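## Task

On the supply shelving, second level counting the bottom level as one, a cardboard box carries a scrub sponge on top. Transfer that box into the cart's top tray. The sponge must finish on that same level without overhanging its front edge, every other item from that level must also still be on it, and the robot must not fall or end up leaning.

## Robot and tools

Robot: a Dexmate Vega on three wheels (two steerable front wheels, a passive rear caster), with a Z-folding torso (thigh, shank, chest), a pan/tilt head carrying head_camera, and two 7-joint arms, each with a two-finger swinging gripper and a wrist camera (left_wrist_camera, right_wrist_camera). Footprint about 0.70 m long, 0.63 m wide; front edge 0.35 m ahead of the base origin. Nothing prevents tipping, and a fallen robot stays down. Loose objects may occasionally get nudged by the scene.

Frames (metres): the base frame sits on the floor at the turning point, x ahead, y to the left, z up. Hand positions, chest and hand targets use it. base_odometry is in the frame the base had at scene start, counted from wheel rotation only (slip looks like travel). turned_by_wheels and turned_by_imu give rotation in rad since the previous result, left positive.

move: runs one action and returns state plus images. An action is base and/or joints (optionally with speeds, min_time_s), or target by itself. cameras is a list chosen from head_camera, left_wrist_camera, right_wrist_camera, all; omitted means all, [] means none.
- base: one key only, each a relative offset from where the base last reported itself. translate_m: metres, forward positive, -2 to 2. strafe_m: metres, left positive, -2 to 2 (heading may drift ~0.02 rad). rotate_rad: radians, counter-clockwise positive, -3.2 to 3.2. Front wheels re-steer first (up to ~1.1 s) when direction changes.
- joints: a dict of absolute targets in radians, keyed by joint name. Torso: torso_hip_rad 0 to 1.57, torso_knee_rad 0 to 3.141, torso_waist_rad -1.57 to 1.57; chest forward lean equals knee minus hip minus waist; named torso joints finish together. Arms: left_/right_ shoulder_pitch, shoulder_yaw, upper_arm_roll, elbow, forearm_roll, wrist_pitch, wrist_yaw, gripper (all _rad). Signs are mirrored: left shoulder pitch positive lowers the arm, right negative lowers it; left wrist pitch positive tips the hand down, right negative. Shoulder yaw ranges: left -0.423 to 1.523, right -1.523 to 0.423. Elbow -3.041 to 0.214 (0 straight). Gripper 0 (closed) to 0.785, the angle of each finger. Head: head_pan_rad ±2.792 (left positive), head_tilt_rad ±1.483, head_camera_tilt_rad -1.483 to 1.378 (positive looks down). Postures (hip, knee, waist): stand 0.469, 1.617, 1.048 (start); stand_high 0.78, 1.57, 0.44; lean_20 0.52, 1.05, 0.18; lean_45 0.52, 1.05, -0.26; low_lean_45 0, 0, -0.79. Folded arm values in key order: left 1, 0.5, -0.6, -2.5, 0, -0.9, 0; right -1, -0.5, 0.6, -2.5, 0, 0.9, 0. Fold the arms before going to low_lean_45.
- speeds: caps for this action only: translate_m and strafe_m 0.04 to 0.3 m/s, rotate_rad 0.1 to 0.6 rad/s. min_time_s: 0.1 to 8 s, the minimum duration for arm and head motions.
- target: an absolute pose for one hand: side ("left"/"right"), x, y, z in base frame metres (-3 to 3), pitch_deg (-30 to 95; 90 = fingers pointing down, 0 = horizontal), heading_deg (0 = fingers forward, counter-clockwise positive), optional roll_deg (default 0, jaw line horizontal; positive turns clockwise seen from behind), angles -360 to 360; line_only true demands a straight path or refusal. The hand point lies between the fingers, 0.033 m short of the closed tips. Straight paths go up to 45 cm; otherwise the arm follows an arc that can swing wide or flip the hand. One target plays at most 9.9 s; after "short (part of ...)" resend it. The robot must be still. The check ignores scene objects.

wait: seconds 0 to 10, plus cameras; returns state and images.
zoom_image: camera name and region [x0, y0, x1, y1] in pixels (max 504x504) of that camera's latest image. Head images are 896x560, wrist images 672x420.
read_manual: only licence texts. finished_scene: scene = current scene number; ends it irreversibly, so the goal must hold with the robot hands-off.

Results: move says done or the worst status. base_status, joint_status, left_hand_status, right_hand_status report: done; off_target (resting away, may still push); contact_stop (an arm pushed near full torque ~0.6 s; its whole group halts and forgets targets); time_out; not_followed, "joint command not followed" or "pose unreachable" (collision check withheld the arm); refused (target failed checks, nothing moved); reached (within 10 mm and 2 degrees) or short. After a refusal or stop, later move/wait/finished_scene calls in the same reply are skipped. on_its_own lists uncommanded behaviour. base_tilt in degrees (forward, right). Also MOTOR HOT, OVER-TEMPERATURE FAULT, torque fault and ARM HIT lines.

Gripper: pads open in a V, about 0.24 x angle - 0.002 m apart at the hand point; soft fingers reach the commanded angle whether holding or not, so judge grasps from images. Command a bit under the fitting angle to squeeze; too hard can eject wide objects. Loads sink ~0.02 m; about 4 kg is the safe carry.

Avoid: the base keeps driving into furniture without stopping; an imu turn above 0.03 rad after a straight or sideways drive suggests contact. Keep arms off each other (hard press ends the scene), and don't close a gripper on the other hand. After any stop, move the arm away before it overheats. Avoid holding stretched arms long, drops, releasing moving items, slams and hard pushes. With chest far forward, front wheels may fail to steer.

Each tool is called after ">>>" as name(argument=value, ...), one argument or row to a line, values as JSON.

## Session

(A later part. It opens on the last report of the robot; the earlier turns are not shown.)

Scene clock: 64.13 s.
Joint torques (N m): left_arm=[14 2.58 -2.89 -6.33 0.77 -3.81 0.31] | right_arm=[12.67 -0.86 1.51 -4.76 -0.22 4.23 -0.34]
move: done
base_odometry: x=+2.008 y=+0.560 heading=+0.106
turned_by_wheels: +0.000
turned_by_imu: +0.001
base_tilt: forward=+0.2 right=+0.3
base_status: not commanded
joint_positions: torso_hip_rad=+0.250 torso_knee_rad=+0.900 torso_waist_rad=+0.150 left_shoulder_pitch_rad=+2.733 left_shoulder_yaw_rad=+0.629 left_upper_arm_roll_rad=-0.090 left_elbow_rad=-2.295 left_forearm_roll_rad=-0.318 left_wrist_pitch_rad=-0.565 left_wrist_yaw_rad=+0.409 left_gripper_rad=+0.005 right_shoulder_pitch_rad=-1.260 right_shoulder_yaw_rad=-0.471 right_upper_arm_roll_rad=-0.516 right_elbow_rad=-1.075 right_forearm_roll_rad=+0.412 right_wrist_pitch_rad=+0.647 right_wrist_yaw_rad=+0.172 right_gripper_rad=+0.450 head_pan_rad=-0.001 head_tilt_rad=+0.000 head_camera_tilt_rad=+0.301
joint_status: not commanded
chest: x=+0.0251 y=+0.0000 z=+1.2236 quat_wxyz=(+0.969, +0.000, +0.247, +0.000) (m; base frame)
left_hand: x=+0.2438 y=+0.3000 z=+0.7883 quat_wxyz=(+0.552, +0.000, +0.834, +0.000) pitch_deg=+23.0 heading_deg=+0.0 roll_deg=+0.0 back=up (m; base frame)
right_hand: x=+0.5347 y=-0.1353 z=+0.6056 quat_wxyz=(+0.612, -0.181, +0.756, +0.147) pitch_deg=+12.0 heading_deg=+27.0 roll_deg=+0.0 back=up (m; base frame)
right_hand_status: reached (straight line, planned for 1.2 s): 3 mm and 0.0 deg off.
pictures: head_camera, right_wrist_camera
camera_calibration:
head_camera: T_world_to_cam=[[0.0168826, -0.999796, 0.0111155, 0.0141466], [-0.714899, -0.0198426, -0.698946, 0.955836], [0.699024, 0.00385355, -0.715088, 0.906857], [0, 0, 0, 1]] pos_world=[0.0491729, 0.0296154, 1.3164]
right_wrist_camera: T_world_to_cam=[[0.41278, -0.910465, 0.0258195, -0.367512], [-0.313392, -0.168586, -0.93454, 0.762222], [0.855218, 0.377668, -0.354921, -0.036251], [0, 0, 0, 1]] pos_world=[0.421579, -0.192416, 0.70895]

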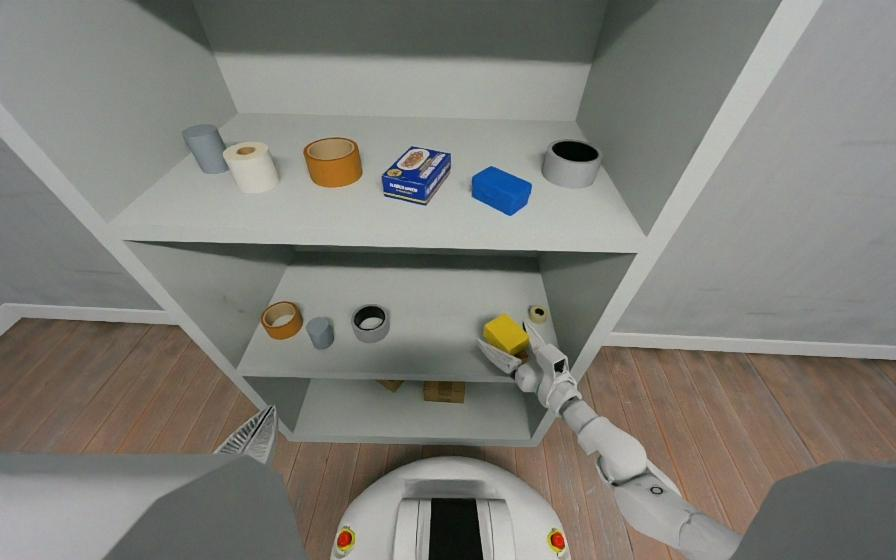

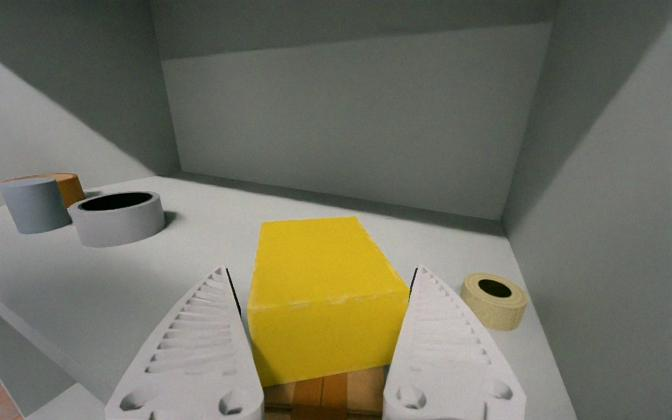

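>>> move(
  joints={"right_gripper_rad": 0.22},
  cameras=["right_wrist_camera"],
)

>>> move(
  target={"side":"right","x":0.537,"y":-0.134,"z":0.66,"pitch_deg":12,"heading_deg":27,"line_only":true},
  cameras=["head_camera","right_wrist_camera"],
)

Scene clock: 65.23 s.
Joint torques (N m): left_arm=[12.64 2.34 -2.62 -7.06 0.77 -3.57 0.23] | right_arm=[11.74 -1.26 1.06 -5.34 0.06 3.54 -0.3]
move: done
base_odometry: x=+2.008 y=+0.560 heading=+0.106
turned_by_wheels: +0.000
turned_by_imu: +0.000
base_tilt: forward=+0.2 right=+0.3
base_status: not commanded
joint_positions: torso_hip_rad=+0.250 torso_knee_rad=+0.900 torso_waist_rad=+0.150 left_shoulder_pitch_rad=+2.733 left_shoulder_yaw_rad=+0.629 left_upper_arm_roll_rad=-0.090 left_elbow_rad=-2.295 left_forearm_roll_rad=-0.318 left_wrist_pitch_rad=-0.565 left_wrist_yaw_rad=+0.409 left_gripper_rad=+0.005 right_shoulder_pitch_rad=-1.255 right_shoulder_yaw_rad=-0.469 right_upper_arm_roll_rad=-0.517 right_elbow_rad=-1.072 right_forearm_roll_rad=+0.411 right_wrist_pitch_rad=+0.644 right_wrist_yaw_rad=+0.172 right_gripper_rad=+0.221 head_pan_rad=-0.001 head_tilt_rad=+0.000 head_camera_tilt_rad=+0.301
joint_status: all done
chest: x=+0.0251 y=+0.0000 z=+1.2236 quat_wxyz=(+0.969, +0.000, +0.247, +0.000) (m; base frame)
left_hand: x=+0.2438 y=+0.3000 z=+0.7883 quat_wxyz=(+0.552, +0.000, +0.834, +0.000) pitch_deg=+23.0 heading_deg=+0.0 roll_deg=+0.0 back=up (m; base frame)
right_hand: x=+0.5366 y=-0.1343 z=+0.6057 quat_wxyz=(+0.612, -0.181, +0.756, +0.147) pitch_deg=+12.0 heading_deg=+27.0 roll_deg=+0.0 back=up (m; base frame)
pictures: right_wrist_camera
camera_calibration:
right_wrist_camera: T_world_to_cam=[[0.413009, -0.91036, 0.025866, -0.367366], [-0.313255, -0.16867, -0.93457, 0.763013], [0.855158, 0.377883, -0.354837, -0.0381636], [0, 0, 0, 1]] pos_world=[0.423379, -0.191316, 0.709049]

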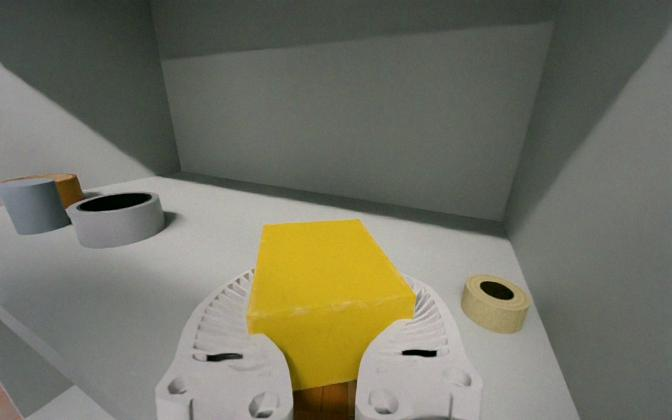

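Scene clock: 68.27 s.
Joint torques (N m): left_arm=[14 2.57 -2.68 -7.74 0.73 -3.52 0.19] | right_arm=[-0.73 -5.89 6.39 -9.65 -0.15 3.58 -0.51]
move: done
base_odometry: x=+2.008 y=+0.560 heading=+0.106
turned_by_wheels: +0.000
turned_by_imu: +0.001
base_tilt: forward=+0.1 right=+0.3
base_status: not commanded
joint_positions: torso_hip_rad=+0.250 torso_knee_rad=+0.900 torso_waist_rad=+0.150 left_shoulder_pitch_rad=+2.733 left_shoulder_yaw_rad=+0.629 left_upper_arm_roll_rad=-0.090 left_elbow_rad=-2.295 left_forearm_roll_rad=-0.318 left_wrist_pitch_rad=-0.565 left_wrist_yaw_rad=+0.409 left_gripper_rad=+0.005 right_shoulder_pitch_rad=-1.383 right_shoulder_yaw_rad=-0.612 right_upper_arm_roll_rad=-0.465 right_elbow_rad=-1.449 right_forearm_roll_rad=+0.438 right_wrist_pitch_rad=+0.447 right_wrist_yaw_rad=+0.080 right_gripper_rad=+0.221 head_pan_rad=-0.001 head_tilt_rad=+0.000 head_camera_tilt_rad=+0.301
joint_status: not commanded
chest: x=+0.0251 y=+0.0000 z=+1.2236 quat_wxyz=(+0.969, +0.000, +0.247, +0.000) (m; base frame)
left_hand: x=+0.2438 y=+0.3000 z=+0.7883 quat_wxyz=(+0.552, +0.000, +0.834, +0.000) pitch_deg=+23.0 heading_deg=+0.0 roll_deg=+0.0 back=up (m; base frame)
right_hand: x=+0.5369 y=-0.1341 z=+0.6587 quat_wxyz=(+0.612, -0.181, +0.756, +0.147) pitch_deg=+12.0 heading_deg=+27.0 roll_deg=+0.0 back=up (m; base frame)
right_hand_status: reached (straight line, planned for 1.5 s): 1 mm and 0.0 deg off.
pictures: head_camera, right_wrist_camera
camera_calibration:
head_camera: T_world_to_cam=[[0.0168826, -0.999796, 0.0111155, 0.0141466], [-0.714899, -0.0198426, -0.698946, 0.955836], [0.699024, 0.00385355, -0.715088, 0.906857], [0, 0, 0, 1]] pos_world=[0.0491729, 0.0296154, 1.3164]
right_wrist_camera: T_world_to_cam=[[0.413062, -0.910334, 0.0259003, -0.368764], [-0.313339, -0.168766, -0.934525, 0.812687], [0.855101, 0.377901, -0.354954, -0.0196581], [0, 0, 0, 1]] pos_world=[0.423779, -0.191116, 0.76205]

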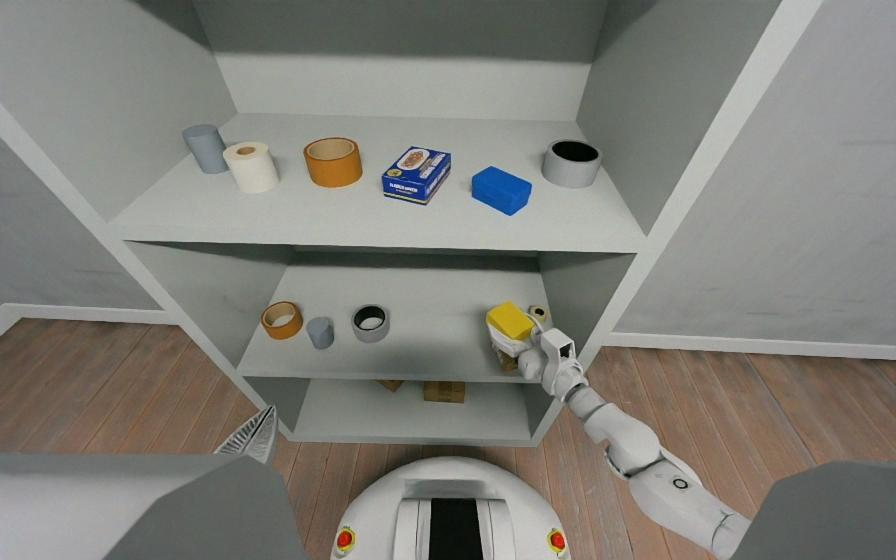

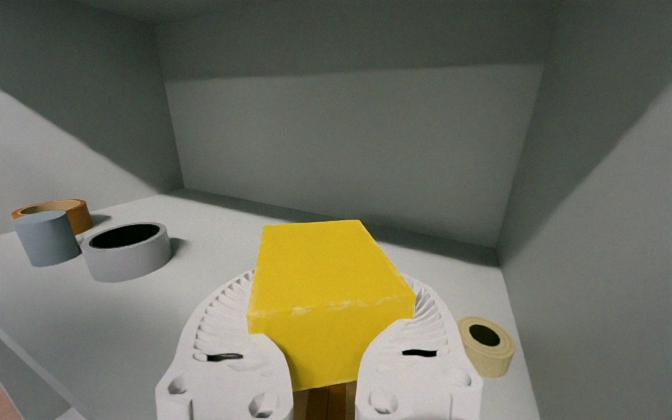

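>>> move(
  target={"side":"right","x":0.59,"y":0.04,"z":0.65,"pitch_deg":12,"heading_deg":27,"line_only":true},
  cameras=["head_camera","right_wrist_camera"],
)

>>> move(
  target={"side":"right","x":0.59,"y":0.04,"z":0.56,"pitch_deg":12,"heading_deg":27,"line_only":true},
  cameras=["head_camera","right_wrist_camera"],
)

Scene clock: 72.00 s.
Joint torques (N m): left_arm=[14 1.02 -2.72 -6.63 0.69 -3.86 0.22] | right_arm=[15.3 4.18 -1.47 -6.92 -0.42 3.15 -0.2]
move: done
base_odometry: x=+2.008 y=+0.560 heading=+0.106
turned_by_wheels: +0.000
turned_by_imu: +0.001
base_tilt: forward=+0.2 right=+0.3
base_status: not commanded
joint_positions: torso_hip_rad=+0.250 torso_knee_rad=+0.900 torso_waist_rad=+0.150 left_shoulder_pitch_rad=+2.733 left_shoulder_yaw_rad=+0.629 left_upper_arm_roll_rad=-0.090 left_elbow_rad=-2.295 left_forearm_roll_rad=-0.318 left_wrist_pitch_rad=-0.565 left_wrist_yaw_rad=+0.409 left_gripper_rad=+0.005 right_shoulder_pitch_rad=-1.139 right_shoulder_yaw_rad=-0.265 right_upper_arm_roll_rad=-0.665 right_elbow_rad=-1.261 right_forearm_roll_rad=+0.218 right_wrist_pitch_rad=+0.312 right_wrist_yaw_rad=-0.115 right_gripper_rad=+0.221 head_pan_rad=-0.001 head_tilt_rad=+0.000 head_camera_tilt_rad=+0.301
joint_status: not commanded
chest: x=+0.0251 y=+0.0000 z=+1.2236 quat_wxyz=(+0.969, +0.000, +0.247, +0.000) (m; base frame)
left_hand: x=+0.2438 y=+0.3000 z=+0.7883 quat_wxyz=(+0.552, +0.000, +0.834, +0.000) pitch_deg=+23.0 heading_deg=+0.0 roll_deg=+0.0 back=up (m; base frame)
right_hand: x=+0.5891 y=+0.0368 z=+0.6492 quat_wxyz=(+0.611, -0.181, +0.756, +0.147) pitch_deg=+12.1 heading_deg=+27.0 roll_deg=+0.0 back=up (m; base frame)
right_hand_status: reached (straight line, planned for 1.4 s): 3 mm and 0.1 deg off.
pictures: head_camera, right_wrist_camera
camera_calibration:
head_camera: T_world_to_cam=[[0.0168826, -0.999796, 0.0111155, 0.0141466], [-0.714899, -0.0198426, -0.698946, 0.955836], [0.699024, 0.00385355, -0.715088, 0.906857], [0, 0, 0, 1]] pos_world=[0.0491729, 0.0296154, 1.3164]
right_wrist_camera: T_world_to_cam=[[0.412307, -0.91069, 0.0254149, -0.233653], [-0.314001, -0.168238, -0.934398, 0.849223], [0.855223, 0.377279, -0.355324, -0.131994], [0, 0, 0, 1]] pos_world=[0.475878, -0.0201158, 0.75255]

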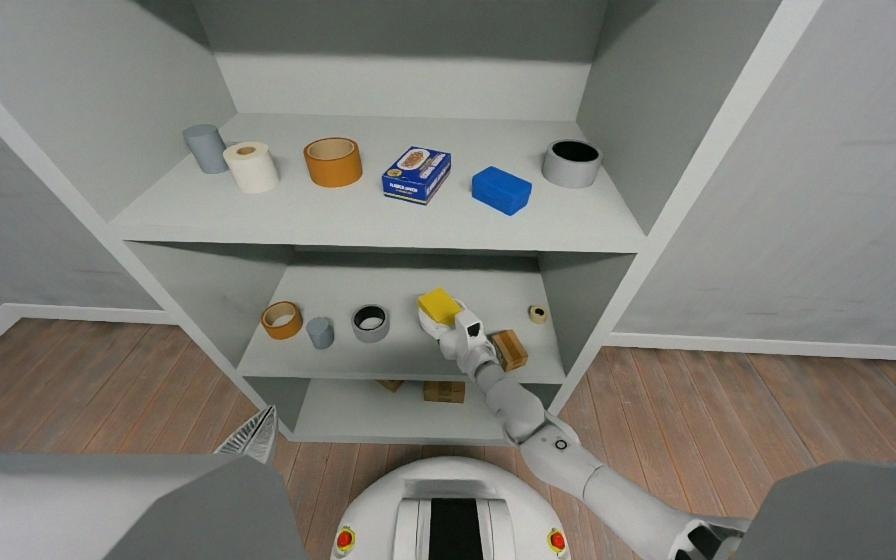

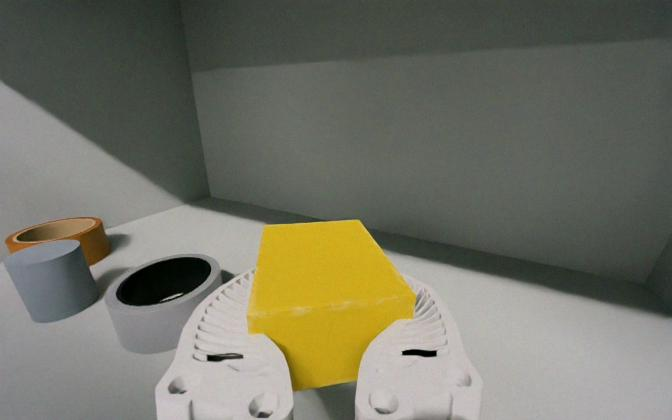

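Scene clock: 72.30 s.
Joint torques (N m): left_arm=[13.98 1.69 -2.53 -6.69 0.73 -4.17 0.28] | right_arm=[12.49 3.45 -0.51 -6.78 -0.35 3.01 -0.47]
move: refused
base_odometry: x=+2.008 y=+0.560 heading=+0.106
turned_by_wheels: +0.000
turned_by_imu: +0.000
base_tilt: forward=+0.2 right=+0.4
base_status: not commanded
joint_positions: torso_hip_rad=+0.250 torso_knee_rad=+0.900 torso_waist_rad=+0.150 left_shoulder_pitch_rad=+2.733 left_shoulder_yaw_rad=+0.629 left_upper_arm_roll_rad=-0.090 left_elbow_rad=-2.295 left_forearm_roll_rad=-0.318 left_wrist_pitch_rad=-0.565 left_wrist_yaw_rad=+0.409 left_gripper_rad=+0.005 right_shoulder_pitch_rad=-1.137 right_shoulder_yaw_rad=-0.262 right_upper_arm_roll_rad=-0.667 right_elbow_rad=-1.260 right_forearm_roll_rad=+0.217 right_wrist_pitch_rad=+0.311 right_wrist_yaw_rad=-0.117 right_gripper_rad=+0.221 head_pan_rad=-0.001 head_tilt_rad=+0.000 head_camera_tilt_rad=+0.301
joint_status: not commanded
chest: x=+0.0251 y=+0.0000 z=+1.2236 quat_wxyz=(+0.969, +0.000, +0.247, +0.000) (m; base frame)
left_hand: x=+0.2438 y=+0.3000 z=+0.7883 quat_wxyz=(+0.552, +0.000, +0.834, +0.000) pitch_deg=+23.0 heading_deg=+0.0 roll_deg=+0.0 back=up (m; base frame)
right_hand: x=+0.5894 y=+0.0382 z=+0.6494 quat_wxyz=(+0.612, -0.181, +0.756, +0.147) pitch_deg=+12.1 heading_deg=+27.0 roll_deg=+0.0 back=up (m; base frame)
right_hand_status: refused: no posture of the arm gets there (out of reach): the closest leaves the hand 2.3 cm and 1 deg from the pose. Nothing moved.
pictures: head_camera, right_wrist_camera
camera_calibration:
head_camera: T_world_to_cam=[[0.0168826, -0.999796, 0.0111155, 0.0141466], [-0.714899, -0.0198426, -0.698946, 0.955836], [0.699024, 0.00385355, -0.715088, 0.906857], [0, 0, 0, 1]] pos_world=[0.0491729, 0.0296154, 1.3164]
right_wrist_camera: T_world_to_cam=[[0.412589, -0.910557, 0.0256267, -0.232931], [-0.313792, -0.168483, -0.934424, 0.84967], [0.855164, 0.377492, -0.35524, -0.132787], [0, 0, 0, 1]] pos_world=[0.476279, -0.018816, 0.75275]

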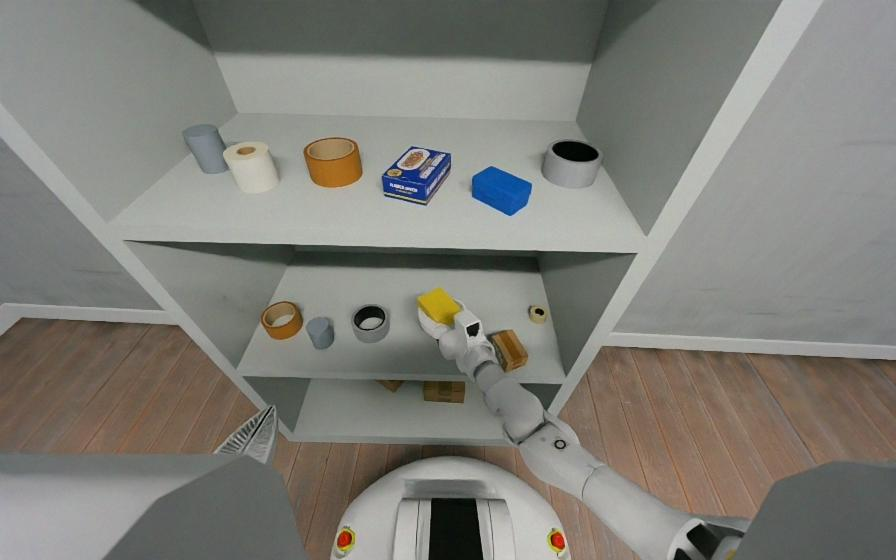

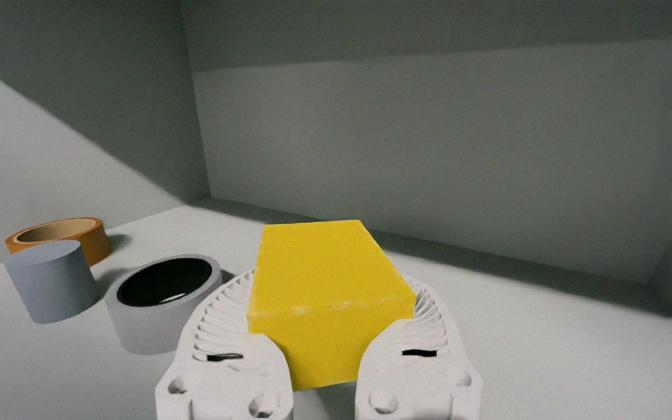

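>>> move(
  target={"side":"right","x":0.545,"y":0.02,"z":0.56,"pitch_deg":12,"heading_deg":27,"line_only":true},
  cameras=["right_wrist_camera"],
)

>>> move(
  target={"side":"right","x":0.545,"y":0.02,"z":0.543,"pitch_deg":12,"heading_deg":27,"line_only":true},
  cameras=["head_camera","right_wrist_camera"],
)

Scene clock: 73.03 s.
Joint torques (N m): left_arm=[14.14 2.55 -2.94 -5.85 0.69 -3.74 0.28] | right_arm=[15.01 4.15 0.12 -7.09 -0.42 3.27 -0.33]
move: refused
base_odometry: x=+2.008 y=+0.560 heading=+0.106
turned_by_wheels: +0.000
turned_by_imu: +0.000
base_tilt: forward=+0.1 right=+0.4
base_status: not commanded
joint_positions: torso_hip_rad=+0.250 torso_knee_rad=+0.900 torso_waist_rad=+0.150 left_shoulder_pitch_rad=+2.733 left_shoulder_yaw_rad=+0.629 left_upper_arm_roll_rad=-0.090 left_elbow_rad=-2.295 left_forearm_roll_rad=-0.318 left_wrist_pitch_rad=-0.565 left_wrist_yaw_rad=+0.409 left_gripper_rad=+0.005 right_shoulder_pitch_rad=-1.135 right_shoulder_yaw_rad=-0.260 right_upper_arm_roll_rad=-0.668 right_elbow_rad=-1.258 right_forearm_roll_rad=+0.215 right_wrist_pitch_rad=+0.311 right_wrist_yaw_rad=-0.118 right_gripper_rad=+0.221 head_pan_rad=-0.001 head_tilt_rad=+0.000 head_camera_tilt_rad=+0.301
joint_status: not commanded
chest: x=+0.0251 y=+0.0000 z=+1.2236 quat_wxyz=(+0.969, +0.000, +0.247, +0.000) (m; base frame)
left_hand: x=+0.2438 y=+0.3000 z=+0.7883 quat_wxyz=(+0.552, +0.000, +0.834, +0.000) pitch_deg=+23.0 heading_deg=+0.0 roll_deg=+0.0 back=up (m; base frame)
right_hand: x=+0.5897 y=+0.0394 z=+0.6496 quat_wxyz=(+0.612, -0.181, +0.756, +0.147) pitch_deg=+12.0 heading_deg=+27.0 roll_deg=+0.0 back=up (m; base frame)
right_hand_status: refused: no posture of the arm gets there (out of reach): the closest leaves the hand 0.8 cm and 0 deg from the pose. Nothing moved.
pictures: right_wrist_camera
camera_calibration:
right_wrist_camera: T_world_to_cam=[[0.412833, -0.91044, 0.0258512, -0.23225], [-0.313478, -0.168678, -0.934494, 0.850052], [0.855161, 0.377686, -0.355038, -0.133572], [0, 0, 0, 1]] pos_world=[0.476579, -0.0176162, 0.75295]

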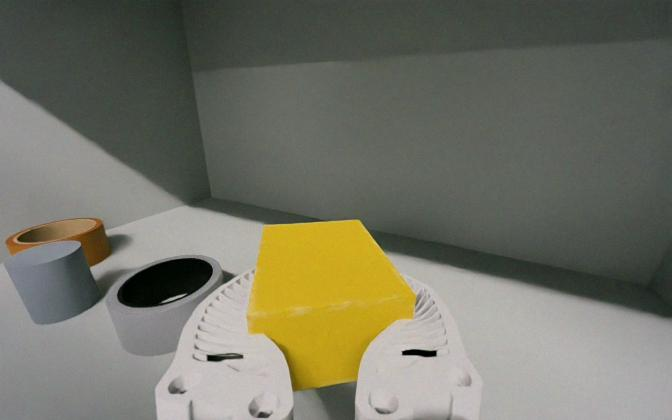

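not run: a stop came earlier in this reply.

>>> move(
  joints={"torso_hip_rad":0.15,"torso_knee_rad":0.7,"torso_waist_rad":0.05},
  cameras=["right_wrist_camera"],
)

>>> move(
  target={"side":"right","x":0.56,"y":0.03,"z":0.546,"pitch_deg":12,"heading_deg":27,"line_only":true},
  cameras=["head_camera","right_wrist_camera"],
)

Scene clock: 75.87 s.
Joint torques (N m): left_arm=[14.42 2.53 -2.6 -5.92 0.77 -3.55 0.15] | right_arm=[15.49 3.04 0.13 -7.27 -0.61 3.45 -0.39]
move: done
base_odometry: x=+2.008 y=+0.560 heading=+0.106
turned_by_wheels: +0.000
turned_by_imu: +0.001
base_tilt: forward=+0.2 right=+0.3
base_status: not commanded
joint_positions: torso_hip_rad=+0.150 torso_knee_rad=+0.700 torso_waist_rad=+0.050 left_shoulder_pitch_rad=+2.733 left_shoulder_yaw_rad=+0.629 left_upper_arm_roll_rad=-0.090 left_elbow_rad=-2.295 left_forearm_roll_rad=-0.318 left_wrist_pitch_rad=-0.565 left_wrist_yaw_rad=+0.409 left_gripper_rad=+0.005 right_shoulder_pitch_rad=-1.135 right_shoulder_yaw_rad=-0.259 right_upper_arm_roll_rad=-0.668 right_elbow_rad=-1.257 right_forearm_roll_rad=+0.215 right_wrist_pitch_rad=+0.311 right_wrist_yaw_rad=-0.118 right_gripper_rad=+0.221 head_pan_rad=-0.001 head_tilt_rad=+0.000 head_camera_tilt_rad=+0.301
joint_status: all done
chest: x=+0.0099 y=+0.0000 z=+1.1584 quat_wxyz=(+0.969, +0.000, +0.247, +0.000) (m; base frame)
left_hand: x=+0.2287 y=+0.3000 z=+0.7231 quat_wxyz=(+0.552, +0.000, +0.834, +0.000) pitch_deg=+23.0 heading_deg=+0.0 roll_deg=+0.0 back=up (m; base frame)
right_hand: x=+0.5746 y=+0.0398 z=+0.5844 quat_wxyz=(+0.612, -0.181, +0.756, +0.147) pitch_deg=+12.0 heading_deg=+27.0 roll_deg=+0.0 back=up (m; base frame)
pictures: right_wrist_camera
camera_calibration:
right_wrist_camera: T_world_to_cam=[[0.412949, -0.910385, 0.0259455, -0.224085], [-0.313328, -0.168759, -0.93453, 0.784412], [0.85516, 0.377783, -0.354938, -0.144026], [0, 0, 0, 1]] pos_world=[0.461479, -0.0172163, 0.68775]

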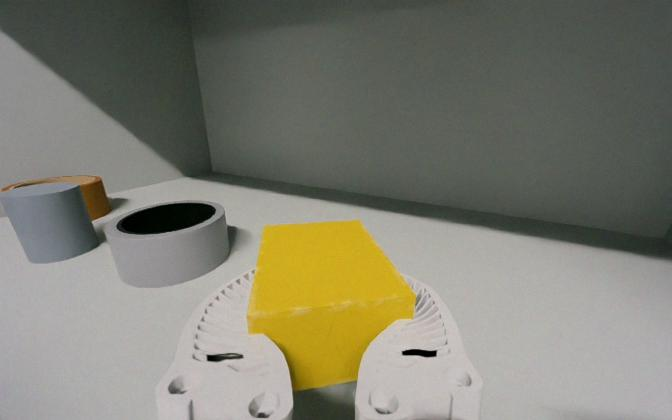

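Scene clock: 78.43 s.
Joint torques (N m): left_arm=[13.6 2.55 -2.82 -6.04 0.75 -3.32 0.16] | right_arm=[-10.33 -6.03 -3.61 14.44 0.72 -8.55 -0.27]
move: done
base_odometry: x=+2.008 y=+0.560 heading=+0.106
turned_by_wheels: +0.000
turned_by_imu: +0.001
base_tilt: forward=+0.1 right=+0.2
base_status: not commanded
joint_positions: torso_hip_rad=+0.150 torso_knee_rad=+0.700 torso_waist_rad=+0.050 left_shoulder_pitch_rad=+2.733 left_shoulder_yaw_rad=+0.629 left_upper_arm_roll_rad=-0.090 left_elbow_rad=-2.295 left_forearm_roll_rad=-0.318 left_wrist_pitch_rad=-0.565 left_wrist_yaw_rad=+0.409 left_gripper_rad=+0.005 right_shoulder_pitch_rad=-1.096 right_shoulder_yaw_rad=-0.203 right_upper_arm_roll_rad=-0.682 right_elbow_rad=-1.005 right_forearm_roll_rad=+0.210 right_wrist_pitch_rad=+0.503 right_wrist_yaw_rad=-0.089 right_gripper_rad=+0.221 head_pan_rad=-0.001 head_tilt_rad=+0.000 head_camera_tilt_rad=+0.301
joint_status: not commanded
chest: x=+0.0096 y=+0.0000 z=+1.1585 quat_wxyz=(+0.969, +0.000, +0.247, +0.000) (m; base frame)
left_hand: x=+0.2286 y=+0.3000 z=+0.7233 quat_wxyz=(+0.553, +0.000, +0.834, +0.000) pitch_deg=+22.9 heading_deg=+0.0 roll_deg=+0.0 back=up (m; base frame)
right_hand: x=+0.5616 y=+0.0308 z=+0.5500 quat_wxyz=(+0.614, -0.181, +0.754, +0.148) pitch_deg=+11.6 heading_deg=+27.0 roll_deg=+0.0 back=up (m; base frame)
right_hand_status: reached (straight line, planned for 1.2 s): 4 mm and 0.4 deg off.
pictures: head_camera, right_wrist_camera
camera_calibration:
head_camera: T_world_to_cam=[[0.0168767, -0.999796, 0.0111265, 0.0151211], [-0.714453, -0.0198436, -0.699402, 0.89967], [0.69948, 0.0038542, -0.714642, 0.870563], [0, 0, 0, 1]] pos_world=[0.0335757, 0.0296154, 1.2512]
right_wrist_camera: T_world_to_cam=[[0.412775, -0.910476, 0.0254959, -0.225609], [-0.307606, -0.165695, -0.936976, 0.744665], [0.857319, 0.378917, -0.348462, -0.146487], [0, 0, 0, 1]] pos_world=[0.447775, -0.0265184, 0.65244]

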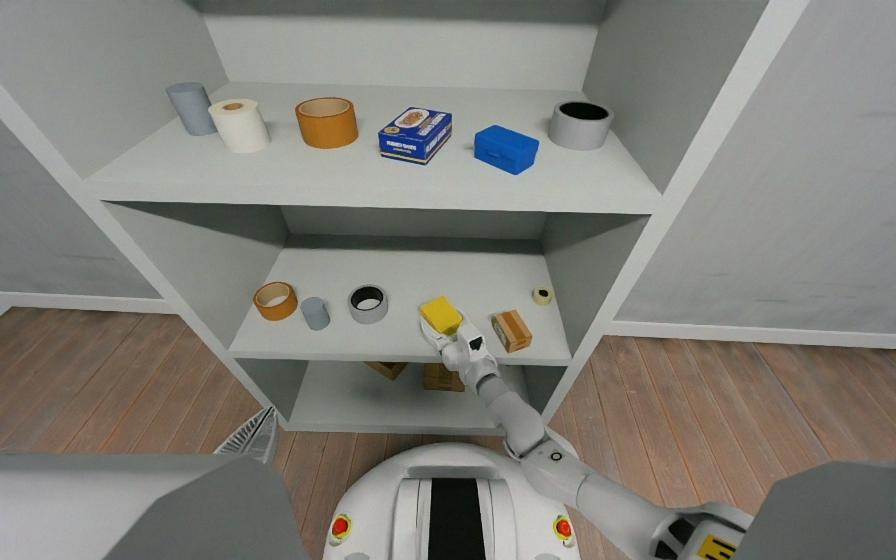

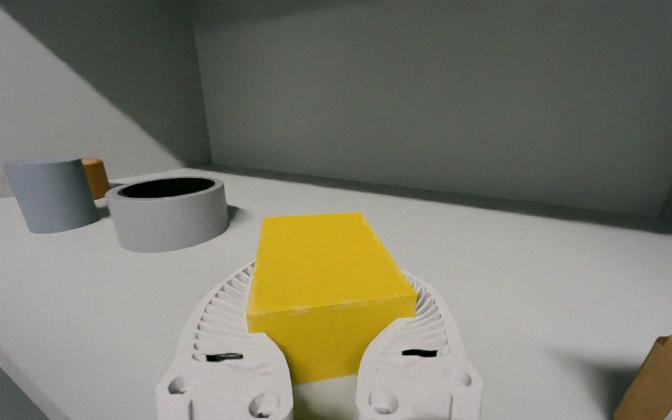

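>>> move(
  target={"side":"right","x":0.56,"y":0.03,"z":0.553,"pitch_deg":12,"heading_deg":27,"line_only":true},
  cameras=[],
)

>>> move(
  joints={"right_gripper_rad": 0.5},
  min_time_s=1.5,
  cameras=["right_wrist_camera"],
)

>>> move(
  target={"side":"right","x":0.418,"y":-0.042,"z":0.57,"pitch_deg":12,"heading_deg":27,"line_only":true},
  cameras=["head_camera", "right_wrist_camera"],
)

>>> zoom_image(
  camera="head_camera",
  region=[380, 250, 600, 400],
)

Scene clock: 80.33 s.
Joint torques (N m): left_arm=[13.33 2.92 -2.64 -6.46 0.77 -3.24 0.21] | right_arm=[-6 -2.12 3.38 -4.62 0.03 0.11 -0.2]
move: done
base_odometry: x=+2.008 y=+0.560 heading=+0.106
turned_by_wheels: +0.000
turned_by_imu: +0.000
base_tilt: forward=+0.2 right=+0.3
base_status: not commanded
joint_positions: torso_hip_rad=+0.150 torso_knee_rad=+0.700 torso_waist_rad=+0.050 left_shoulder_pitch_rad=+2.733 left_shoulder_yaw_rad=+0.629 left_upper_arm_roll_rad=-0.090 left_elbow_rad=-2.295 left_forearm_roll_rad=-0.318 left_wrist_pitch_rad=-0.565 left_wrist_yaw_rad=+0.409 left_gripper_rad=+0.005 right_shoulder_pitch_rad=-1.112 right_shoulder_yaw_rad=-0.220 right_upper_arm_roll_rad=-0.680 right_elbow_rad=-1.057 right_forearm_roll_rad=+0.211 right_wrist_pitch_rad=+0.470 right_wrist_yaw_rad=-0.094 right_gripper_rad=+0.221 head_pan_rad=-0.001 head_tilt_rad=+0.000 head_camera_tilt_rad=+0.301
joint_status: not commanded
chest: x=+0.0096 y=+0.0000 z=+1.1584 quat_wxyz=(+0.969, +0.000, +0.247, +0.000) (m; base frame)
left_hand: x=+0.2286 y=+0.3000 z=+0.7232 quat_wxyz=(+0.552, +0.000, +0.834, +0.000) pitch_deg=+22.9 heading_deg=+0.0 roll_deg=+0.0 back=up (m; base frame)
right_hand: x=+0.5604 y=+0.0303 z=+0.5531 quat_wxyz=(+0.612, -0.181, +0.755, +0.147) pitch_deg=+11.9 heading_deg=+27.0 roll_deg=+0.0 back=up (m; base frame)
right_hand_status: reached (straight line, planned for 0.5 s): 1 mm and 0.1 deg off.
pictures: none
No camera images: "cameras" was empty.

"min_time_s" has no arm or head joint beside it: it slows only arm and head motions. Command such a joint too, or leave it out

not run: a call was refused earlier in this reply.

Scaled by 2.291 from the camera's 896x560 image, which has a finer 960x600 frame.

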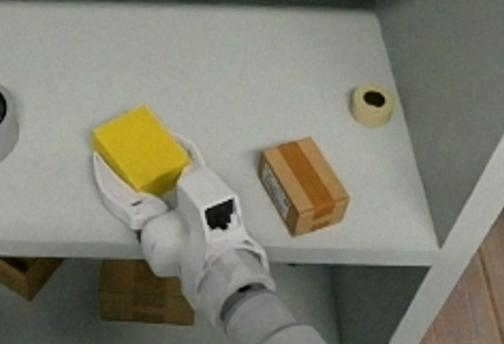

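>>> move(
  joints={"right_gripper_rad": 0.45},
  cameras=[],
)

>>> move(
  target={"side":"right","x":0.418,"y":-0.042,"z":0.57,"pitch_deg":12,"heading_deg":27,"line_only":true},
  cameras=["head_camera", "right_wrist_camera"],
)

>>> zoom_image(
  camera="head_camera",
  region=[380, 250, 600, 400],
)

Scene clock: 81.40 s.
Joint torques (N m): left_arm=[14.3 1.24 -2.47 -6.64 0.77 -3.25 0.14] | right_arm=[-1.03 -1.08 2.65 -8.11 -0.14 1.28 0.2]
move: done
base_odometry: x=+2.008 y=+0.560 heading=+0.106
turned_by_wheels: +0.000
turned_by_imu: +0.000
base_tilt: forward=+0.1 right=+0.3
base_status: not commanded
joint_positions: torso_hip_rad=+0.150 torso_knee_rad=+0.700 torso_waist_rad=+0.050 left_shoulder_pitch_rad=+2.733 left_shoulder_yaw_rad=+0.629 left_upper_arm_roll_rad=-0.090 left_elbow_rad=-2.295 left_forearm_roll_rad=-0.318 left_wrist_pitch_rad=-0.565 left_wrist_yaw_rad=+0.409 left_gripper_rad=+0.005 right_shoulder_pitch_rad=-1.114 right_shoulder_yaw_rad=-0.222 right_upper_arm_roll_rad=-0.680 right_elbow_rad=-1.061 right_forearm_roll_rad=+0.211 right_wrist_pitch_rad=+0.467 right_wrist_yaw_rad=-0.095 right_gripper_rad=+0.450 head_pan_rad=-0.001 head_tilt_rad=+0.000 head_camera_tilt_rad=+0.301
joint_status: all done
chest: x=+0.0097 y=+0.0000 z=+1.1584 quat_wxyz=(+0.969, +0.000, +0.247, +0.000) (m; base frame)
left_hand: x=+0.2286 y=+0.3000 z=+0.7232 quat_wxyz=(+0.552, +0.000, +0.834, +0.000) pitch_deg=+22.9 heading_deg=+0.0 roll_deg=+0.0 back=up (m; base frame)
right_hand: x=+0.5601 y=+0.0301 z=+0.5529 quat_wxyz=(+0.612, -0.181, +0.756, +0.147) pitch_deg=+12.0 heading_deg=+27.0 roll_deg=+0.0 back=up (m; base frame)
pictures: none
No camera images: "cameras" was empty.

Scene clock: 84.70 s.
Joint torques (N m): left_arm=[14.12 3.03 -2.75 -6.93 0.83 -3.49 0.08] | right_arm=[-3.71 -3.78 4.36 -10.04 -0.49 3.66 -0.33]
move: done
base_odometry: x=+2.008 y=+0.560 heading=+0.106
turned_by_wheels: +0.000
turned_by_imu: +0.001
base_tilt: forward=+0.1 right=+0.3
base_status: not commanded
joint_positions: torso_hip_rad=+0.150 torso_knee_rad=+0.700 torso_waist_rad=+0.050 left_shoulder_pitch_rad=+2.733 left_shoulder_yaw_rad=+0.629 left_upper_arm_roll_rad=-0.090 left_elbow_rad=-2.295 left_forearm_roll_rad=-0.318 left_wrist_pitch_rad=-0.565 left_wrist_yaw_rad=+0.409 left_gripper_rad=+0.005 right_shoulder_pitch_rad=-1.513 right_shoulder_yaw_rad=-0.511 right_upper_arm_roll_rad=-0.617 right_elbow_rad=-1.477 right_forearm_roll_rad=+0.202 right_wrist_pitch_rad=+0.535 right_wrist_yaw_rad=-0.169 right_gripper_rad=+0.450 head_pan_rad=-0.001 head_tilt_rad=+0.000 head_camera_tilt_rad=+0.301
joint_status: not commanded
chest: x=+0.0098 y=+0.0000 z=+1.1584 quat_wxyz=(+0.969, +0.000, +0.247, +0.000) (m; base frame)
left_hand: x=+0.2286 y=+0.3000 z=+0.7231 quat_wxyz=(+0.552, +0.000, +0.834, +0.000) pitch_deg=+22.9 heading_deg=+0.0 roll_deg=+0.0 back=up (m; base frame)
right_hand: x=+0.4198 y=-0.0412 z=+0.5690 quat_wxyz=(+0.612, -0.181, +0.756, +0.147) pitch_deg=+12.1 heading_deg=+27.0 roll_deg=+0.0 back=up (m; base frame)
right_hand_status: reached (straight line, planned for 1.8 s): 2 mm and 0.1 deg off.
pictures: head_camera, right_wrist_camera
camera_calibration:
head_camera: T_world_to_cam=[[0.0168802, -0.999796, 0.0111181, 0.0151276], [-0.71475, -0.0198419, -0.699099, 0.899444], [0.699176, 0.00385429, -0.714939, 0.870664], [0, 0, 0, 1]] pos_world=[0.0338738, 0.0296154, 1.2511]
right_wrist_camera: T_world_to_cam=[[0.412918, -0.910394, 0.0261095, -0.233603], [-0.313444, -0.168965, -0.934454, 0.707812], [0.855132, 0.377669, -0.355127, 0.0136115], [0, 0, 0, 1]] pos_world=[0.306679, -0.0982161, 0.67235]

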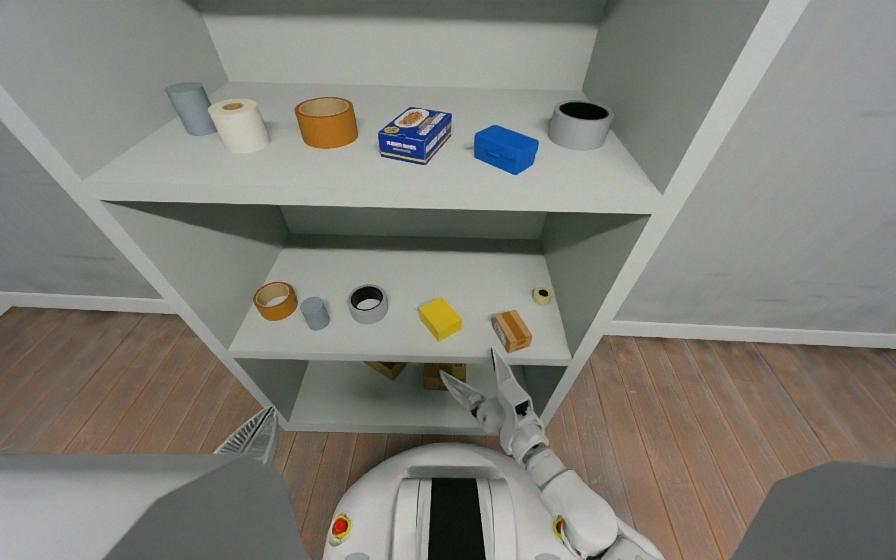

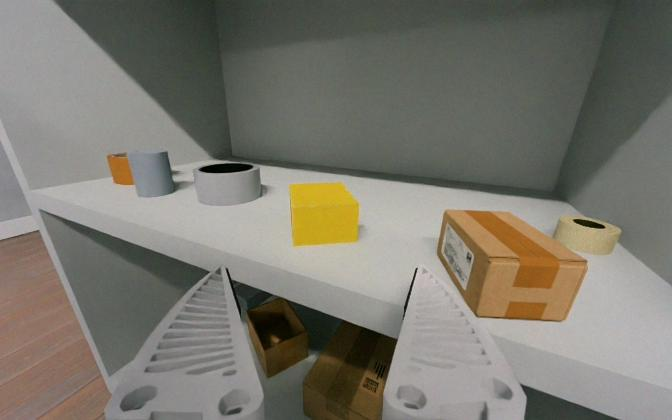

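Scaled by 2.291 from the camera's 896x560 image, which has a finer 960x600 frame.

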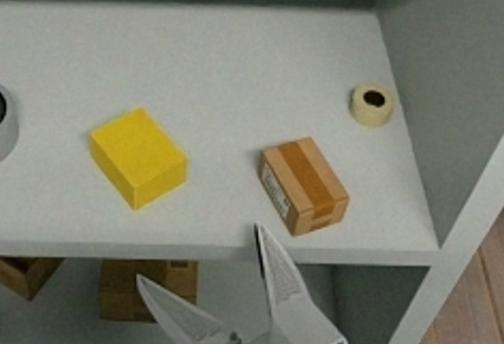

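>>> move(
  target={"side":"right","x":0.44,"y":-0.168,"z":0.655,"pitch_deg":45,"heading_deg":21},
  cameras=["head_camera", "right_wrist_camera"],
)

Scene clock: 92.53 s.
Joint torques (N m): left_arm=[12.93 2.71 -2.89 -6.68 0.72 -3.36 0.19] | right_arm=[11.46 -6.46 7.21 -10.69 0.13 2.67 -0.07]
move: done
base_odometry: x=+2.008 y=+0.560 heading=+0.106
turned_by_wheels: +0.000
turned_by_imu: +0.002
base_tilt: forward=+0.2 right=+0.3
base_status: not commanded
joint_positions: torso_hip_rad=+0.150 torso_knee_rad=+0.700 torso_waist_rad=+0.050 left_shoulder_pitch_rad=+2.733 left_shoulder_yaw_rad=+0.629 left_upper_arm_roll_rad=-0.090 left_elbow_rad=-2.295 left_forearm_roll_rad=-0.318 left_wrist_pitch_rad=-0.565 left_wrist_yaw_rad=+0.409 left_gripper_rad=+0.005 right_shoulder_pitch_rad=-1.607 right_shoulder_yaw_rad=-0.894 right_upper_arm_roll_rad=-0.015 right_elbow_rad=-2.474 right_forearm_roll_rad=+1.049 right_wrist_pitch_rad=-0.835 right_wrist_yaw_rad=-0.460 right_gripper_rad=+0.450 head_pan_rad=-0.001 head_tilt_rad=+0.000 head_camera_tilt_rad=+0.301
joint_status: not commanded
chest: x=+0.0098 y=+0.0000 z=+1.1584 quat_wxyz=(+0.969, +0.000, +0.247, +0.000) (m; base frame)
left_hand: x=+0.2286 y=+0.3000 z=+0.7231 quat_wxyz=(+0.552, +0.000, +0.834, +0.000) pitch_deg=+22.9 heading_deg=+0.0 roll_deg=+0.0 back=up (m; base frame)
right_hand: x=+0.4398 y=-0.1677 z=+0.6539 quat_wxyz=(+0.377, -0.168, +0.908, +0.070) pitch_deg=+44.9 heading_deg=+21.0 roll_deg=+0.1 back=up (m; base frame)
right_hand_status: reached (straight line, planned for 4.7 s): 1 mm and 0.1 deg off.
pictures: head_camera, right_wrist_camera
camera_calibration:
head_camera: T_world_to_cam=[[0.0168802, -0.999796, 0.0111181, 0.0151276], [-0.71475, -0.0198419, -0.699099, 0.899444], [0.699176, 0.00385429, -0.714939, 0.870664], [0, 0, 0, 1]] pos_world=[0.0338738, 0.0296154, 1.2511]
right_wrist_camera: T_world_to_cam=[[0.334993, -0.941119, 0.0455542, -0.342818], [-0.750161, -0.295651, -0.59148, 0.718624], [0.570122, 0.163969, -0.805031, 0.458175], [0, 0, 0, 1]] pos_world=[0.392709, -0.185296, 0.809514]

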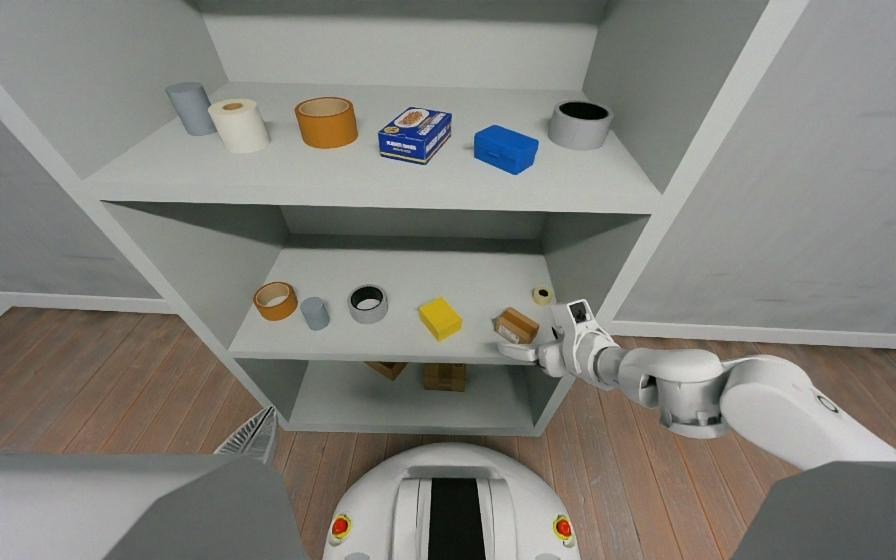

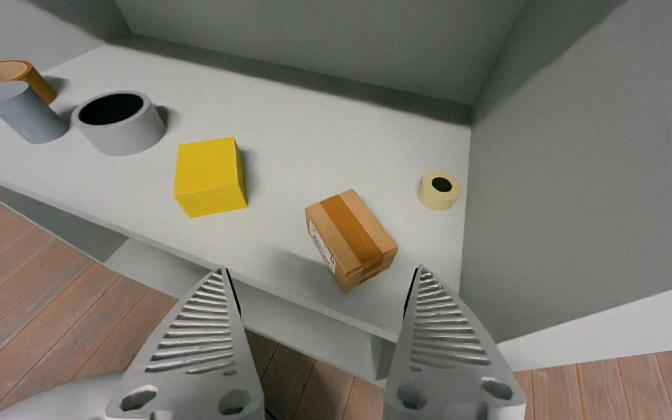

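>>> zoom_image(
  camera="head_camera",
  region=[460, 270, 600, 380],
)

Scaled by 3.600 from the camera's 896x560 image, which has a finer 960x600 frame.

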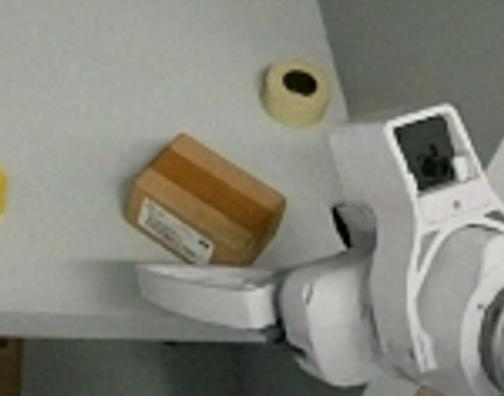

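>>> move(
  target={"side":"right","x":0.37,"y":-0.17,"z":0.72,"pitch_deg":45,"heading_deg":10},
  cameras=[],
)

>>> move(
  joints={"right_gripper_rad": 0.62},
  cameras=[],
)

>>> move(
  target={"side":"right","x":0.461,"y":-0.082,"z":0.691,"pitch_deg":50,"heading_deg":-39},
  cameras=["head_camera", "right_wrist_camera"],
)

Scene clock: 95.17 s.
Joint torques (N m): left_arm=[13.69 2.14 -2.8 -7.22 0.8 -3.58 0.17] | right_arm=[10.42 -5.61 7.43 -9.8 -0.01 2.31 -0.48]
move: refused
base_odometry: x=+2.008 y=+0.560 heading=+0.106
turned_by_wheels: +0.000
turned_by_imu: +0.001
base_tilt: forward=+0.1 right=+0.2
base_status: not commanded
joint_positions: torso_hip_rad=+0.150 torso_knee_rad=+0.700 torso_waist_rad=+0.050 left_shoulder_pitch_rad=+2.733 left_shoulder_yaw_rad=+0.629 left_upper_arm_roll_rad=-0.090 left_elbow_rad=-2.295 left_forearm_roll_rad=-0.318 left_wrist_pitch_rad=-0.565 left_wrist_yaw_rad=+0.409 left_gripper_rad=+0.005 right_shoulder_pitch_rad=-1.606 right_shoulder_yaw_rad=-0.894 right_upper_arm_roll_rad=-0.013 right_elbow_rad=-2.476 right_forearm_roll_rad=+1.054 right_wrist_pitch_rad=-0.840 right_wrist_yaw_rad=-0.462 right_gripper_rad=+0.450 head_pan_rad=-0.001 head_tilt_rad=+0.000 head_camera_tilt_rad=+0.301
joint_status: not commanded
chest: x=+0.0098 y=+0.0000 z=+1.1584 quat_wxyz=(+0.969, +0.000, +0.247, +0.000) (m; base frame)
left_hand: x=+0.2286 y=+0.3000 z=+0.7231 quat_wxyz=(+0.552, +0.000, +0.834, +0.000) pitch_deg=+22.9 heading_deg=+0.0 roll_deg=+0.0 back=up (m; base frame)
right_hand: x=+0.4395 y=-0.1680 z=+0.6545 quat_wxyz=(+0.376, -0.168, +0.909, +0.070) pitch_deg=+45.1 heading_deg=+21.0 roll_deg=+0.0 back=up (m; base frame)
right_hand_status: refused: the best posture that gets there brings the right upper arm within 1.7 cm of the right forearm (limit 2.6). Nothing moved.
pictures: none
No camera images: "cameras" was empty.

not run: a stop came earlier in this reply.

not run: a stop came earlier in this reply.

>>> move(
  joints={"torso_hip_rad":0.25,"torso_knee_rad":0.9,"torso_waist_rad":0.15,"right_gripper_rad":0.62},
  cameras=[],
)

>>> move(
  target={"side":"right","x":0.45,"y":-0.075,"z":0.705,"pitch_deg":50,"heading_deg":-39},
  cameras=["head_camera", "right_wrist_camera"],
)

Scene clock: 97.50 s.
Joint torques (N m): left_arm=[14.23 2.29 -2.63 -6.79 0.69 -3.49 0.18] | right_arm=[10.72 -5.28 7.72 -9.62 -0.1 1.95 -0.43]
move: done
base_odometry: x=+2.008 y=+0.560 heading=+0.106
turned_by_wheels: +0.000
turned_by_imu: +0.001
base_tilt: forward=+0.2 right=+0.3
base_status: not commanded
joint_positions: torso_hip_rad=+0.250 torso_knee_rad=+0.900 torso_waist_rad=+0.150 left_shoulder_pitch_rad=+2.733 left_shoulder_yaw_rad=+0.629 left_upper_arm_roll_rad=-0.090 left_elbow_rad=-2.295 left_forearm_roll_rad=-0.318 left_wrist_pitch_rad=-0.565 left_wrist_yaw_rad=+0.409 left_gripper_rad=+0.005 right_shoulder_pitch_rad=-1.606 right_shoulder_yaw_rad=-0.894 right_upper_arm_roll_rad=-0.013 right_elbow_rad=-2.476 right_forearm_roll_rad=+1.054 right_wrist_pitch_rad=-0.840 right_wrist_yaw_rad=-0.462 right_gripper_rad=+0.620 head_pan_rad=-0.001 head_tilt_rad=+0.000 head_camera_tilt_rad=+0.301
joint_status: all done
chest: x=+0.0251 y=+0.0000 z=+1.2236 quat_wxyz=(+0.969, +0.000, +0.248, +0.000) (m; base frame)
left_hand: x=+0.2438 y=+0.3000 z=+0.7882 quat_wxyz=(+0.552, +0.000, +0.834, +0.000) pitch_deg=+23.0 heading_deg=+0.0 roll_deg=+0.0 back=up (m; base frame)
right_hand: x=+0.4547 y=-0.1680 z=+0.7195 quat_wxyz=(+0.376, -0.168, +0.909, +0.070) pitch_deg=+45.1 heading_deg=+21.0 roll_deg=+0.0 back=up (m; base frame)
pictures: none
No camera images: "cameras" was empty.

Scene clock: 97.80 s.
Joint torques (N m): left_arm=[13.84 2.83 -2.59 -7.12 0.71 -3.61 0.16] | right_arm=[10.91 -6.49 7.52 -9.92 -0.18 2.05 -0.47]
move: refused
base_odometry: x=+2.008 y=+0.560 heading=+0.106
turned_by_wheels: +0.000
turned_by_imu: +0.000
base_tilt: forward=+0.1 right=+0.3
base_status: not commanded
joint_positions: torso_hip_rad=+0.250 torso_knee_rad=+0.900 torso_waist_rad=+0.150 left_shoulder_pitch_rad=+2.733 left_shoulder_yaw_rad=+0.629 left_upper_arm_roll_rad=-0.090 left_elbow_rad=-2.295 left_forearm_roll_rad=-0.318 left_wrist_pitch_rad=-0.565 left_wrist_yaw_rad=+0.409 left_gripper_rad=+0.005 right_shoulder_pitch_rad=-1.606 right_shoulder_yaw_rad=-0.894 right_upper_arm_roll_rad=-0.013 right_elbow_rad=-2.476 right_forearm_roll_rad=+1.054 right_wrist_pitch_rad=-0.840 right_wrist_yaw_rad=-0.462 right_gripper_rad=+0.620 head_pan_rad=-0.001 head_tilt_rad=+0.000 head_camera_tilt_rad=+0.301
joint_status: not commanded
chest: x=+0.0251 y=+0.0000 z=+1.2236 quat_wxyz=(+0.969, +0.000, +0.248, +0.000) (m; base frame)
left_hand: x=+0.2438 y=+0.3000 z=+0.7882 quat_wxyz=(+0.552, +0.000, +0.834, +0.000) pitch_deg=+23.0 heading_deg=+0.0 roll_deg=+0.0 back=up (m; base frame)
right_hand: x=+0.4547 y=-0.1680 z=+0.7195 quat_wxyz=(+0.376, -0.168, +0.909, +0.070) pitch_deg=+45.1 heading_deg=+21.0 roll_deg=+0.0 back=up (m; base frame)
right_hand_status: refused: neither the straight line nor an arc passes: the line comes too near the robot; the best arc brings the right finger within 1.9 cm of the left finger (limit 2.0). Nothing moved.
pictures: head_camera, right_wrist_camera
camera_calibration:
head_camera: T_world_to_cam=[[0.0168842, -0.999796, 0.0111131, 0.0141492], [-0.714998, -0.0198425, -0.698845, 0.955709], [0.698923, 0.00385359, -0.715187, 0.906851], [0, 0, 0, 1]] pos_world=[0.0492723, 0.0296154, 1.3163]
right_wrist_camera: T_world_to_cam=[[0.335854, -0.940794, 0.0459119, -0.351635], [-0.751284, -0.296964, -0.589393, 0.767325], [0.568132, 0.163457, -0.806541, 0.504397], [0, 0, 0, 1]] pos_world=[0.408013, -0.185395, 0.875217]

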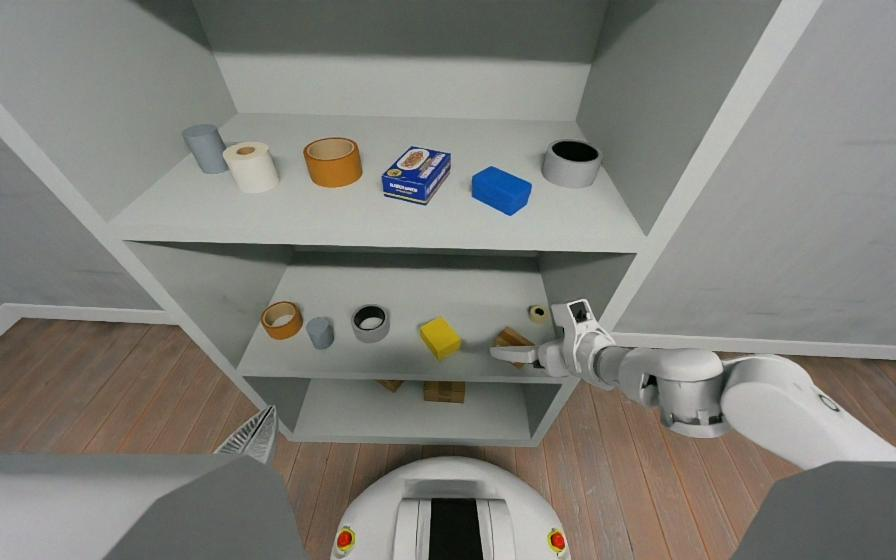

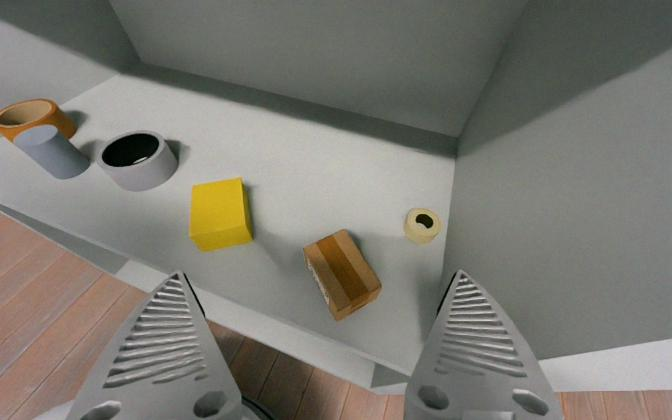

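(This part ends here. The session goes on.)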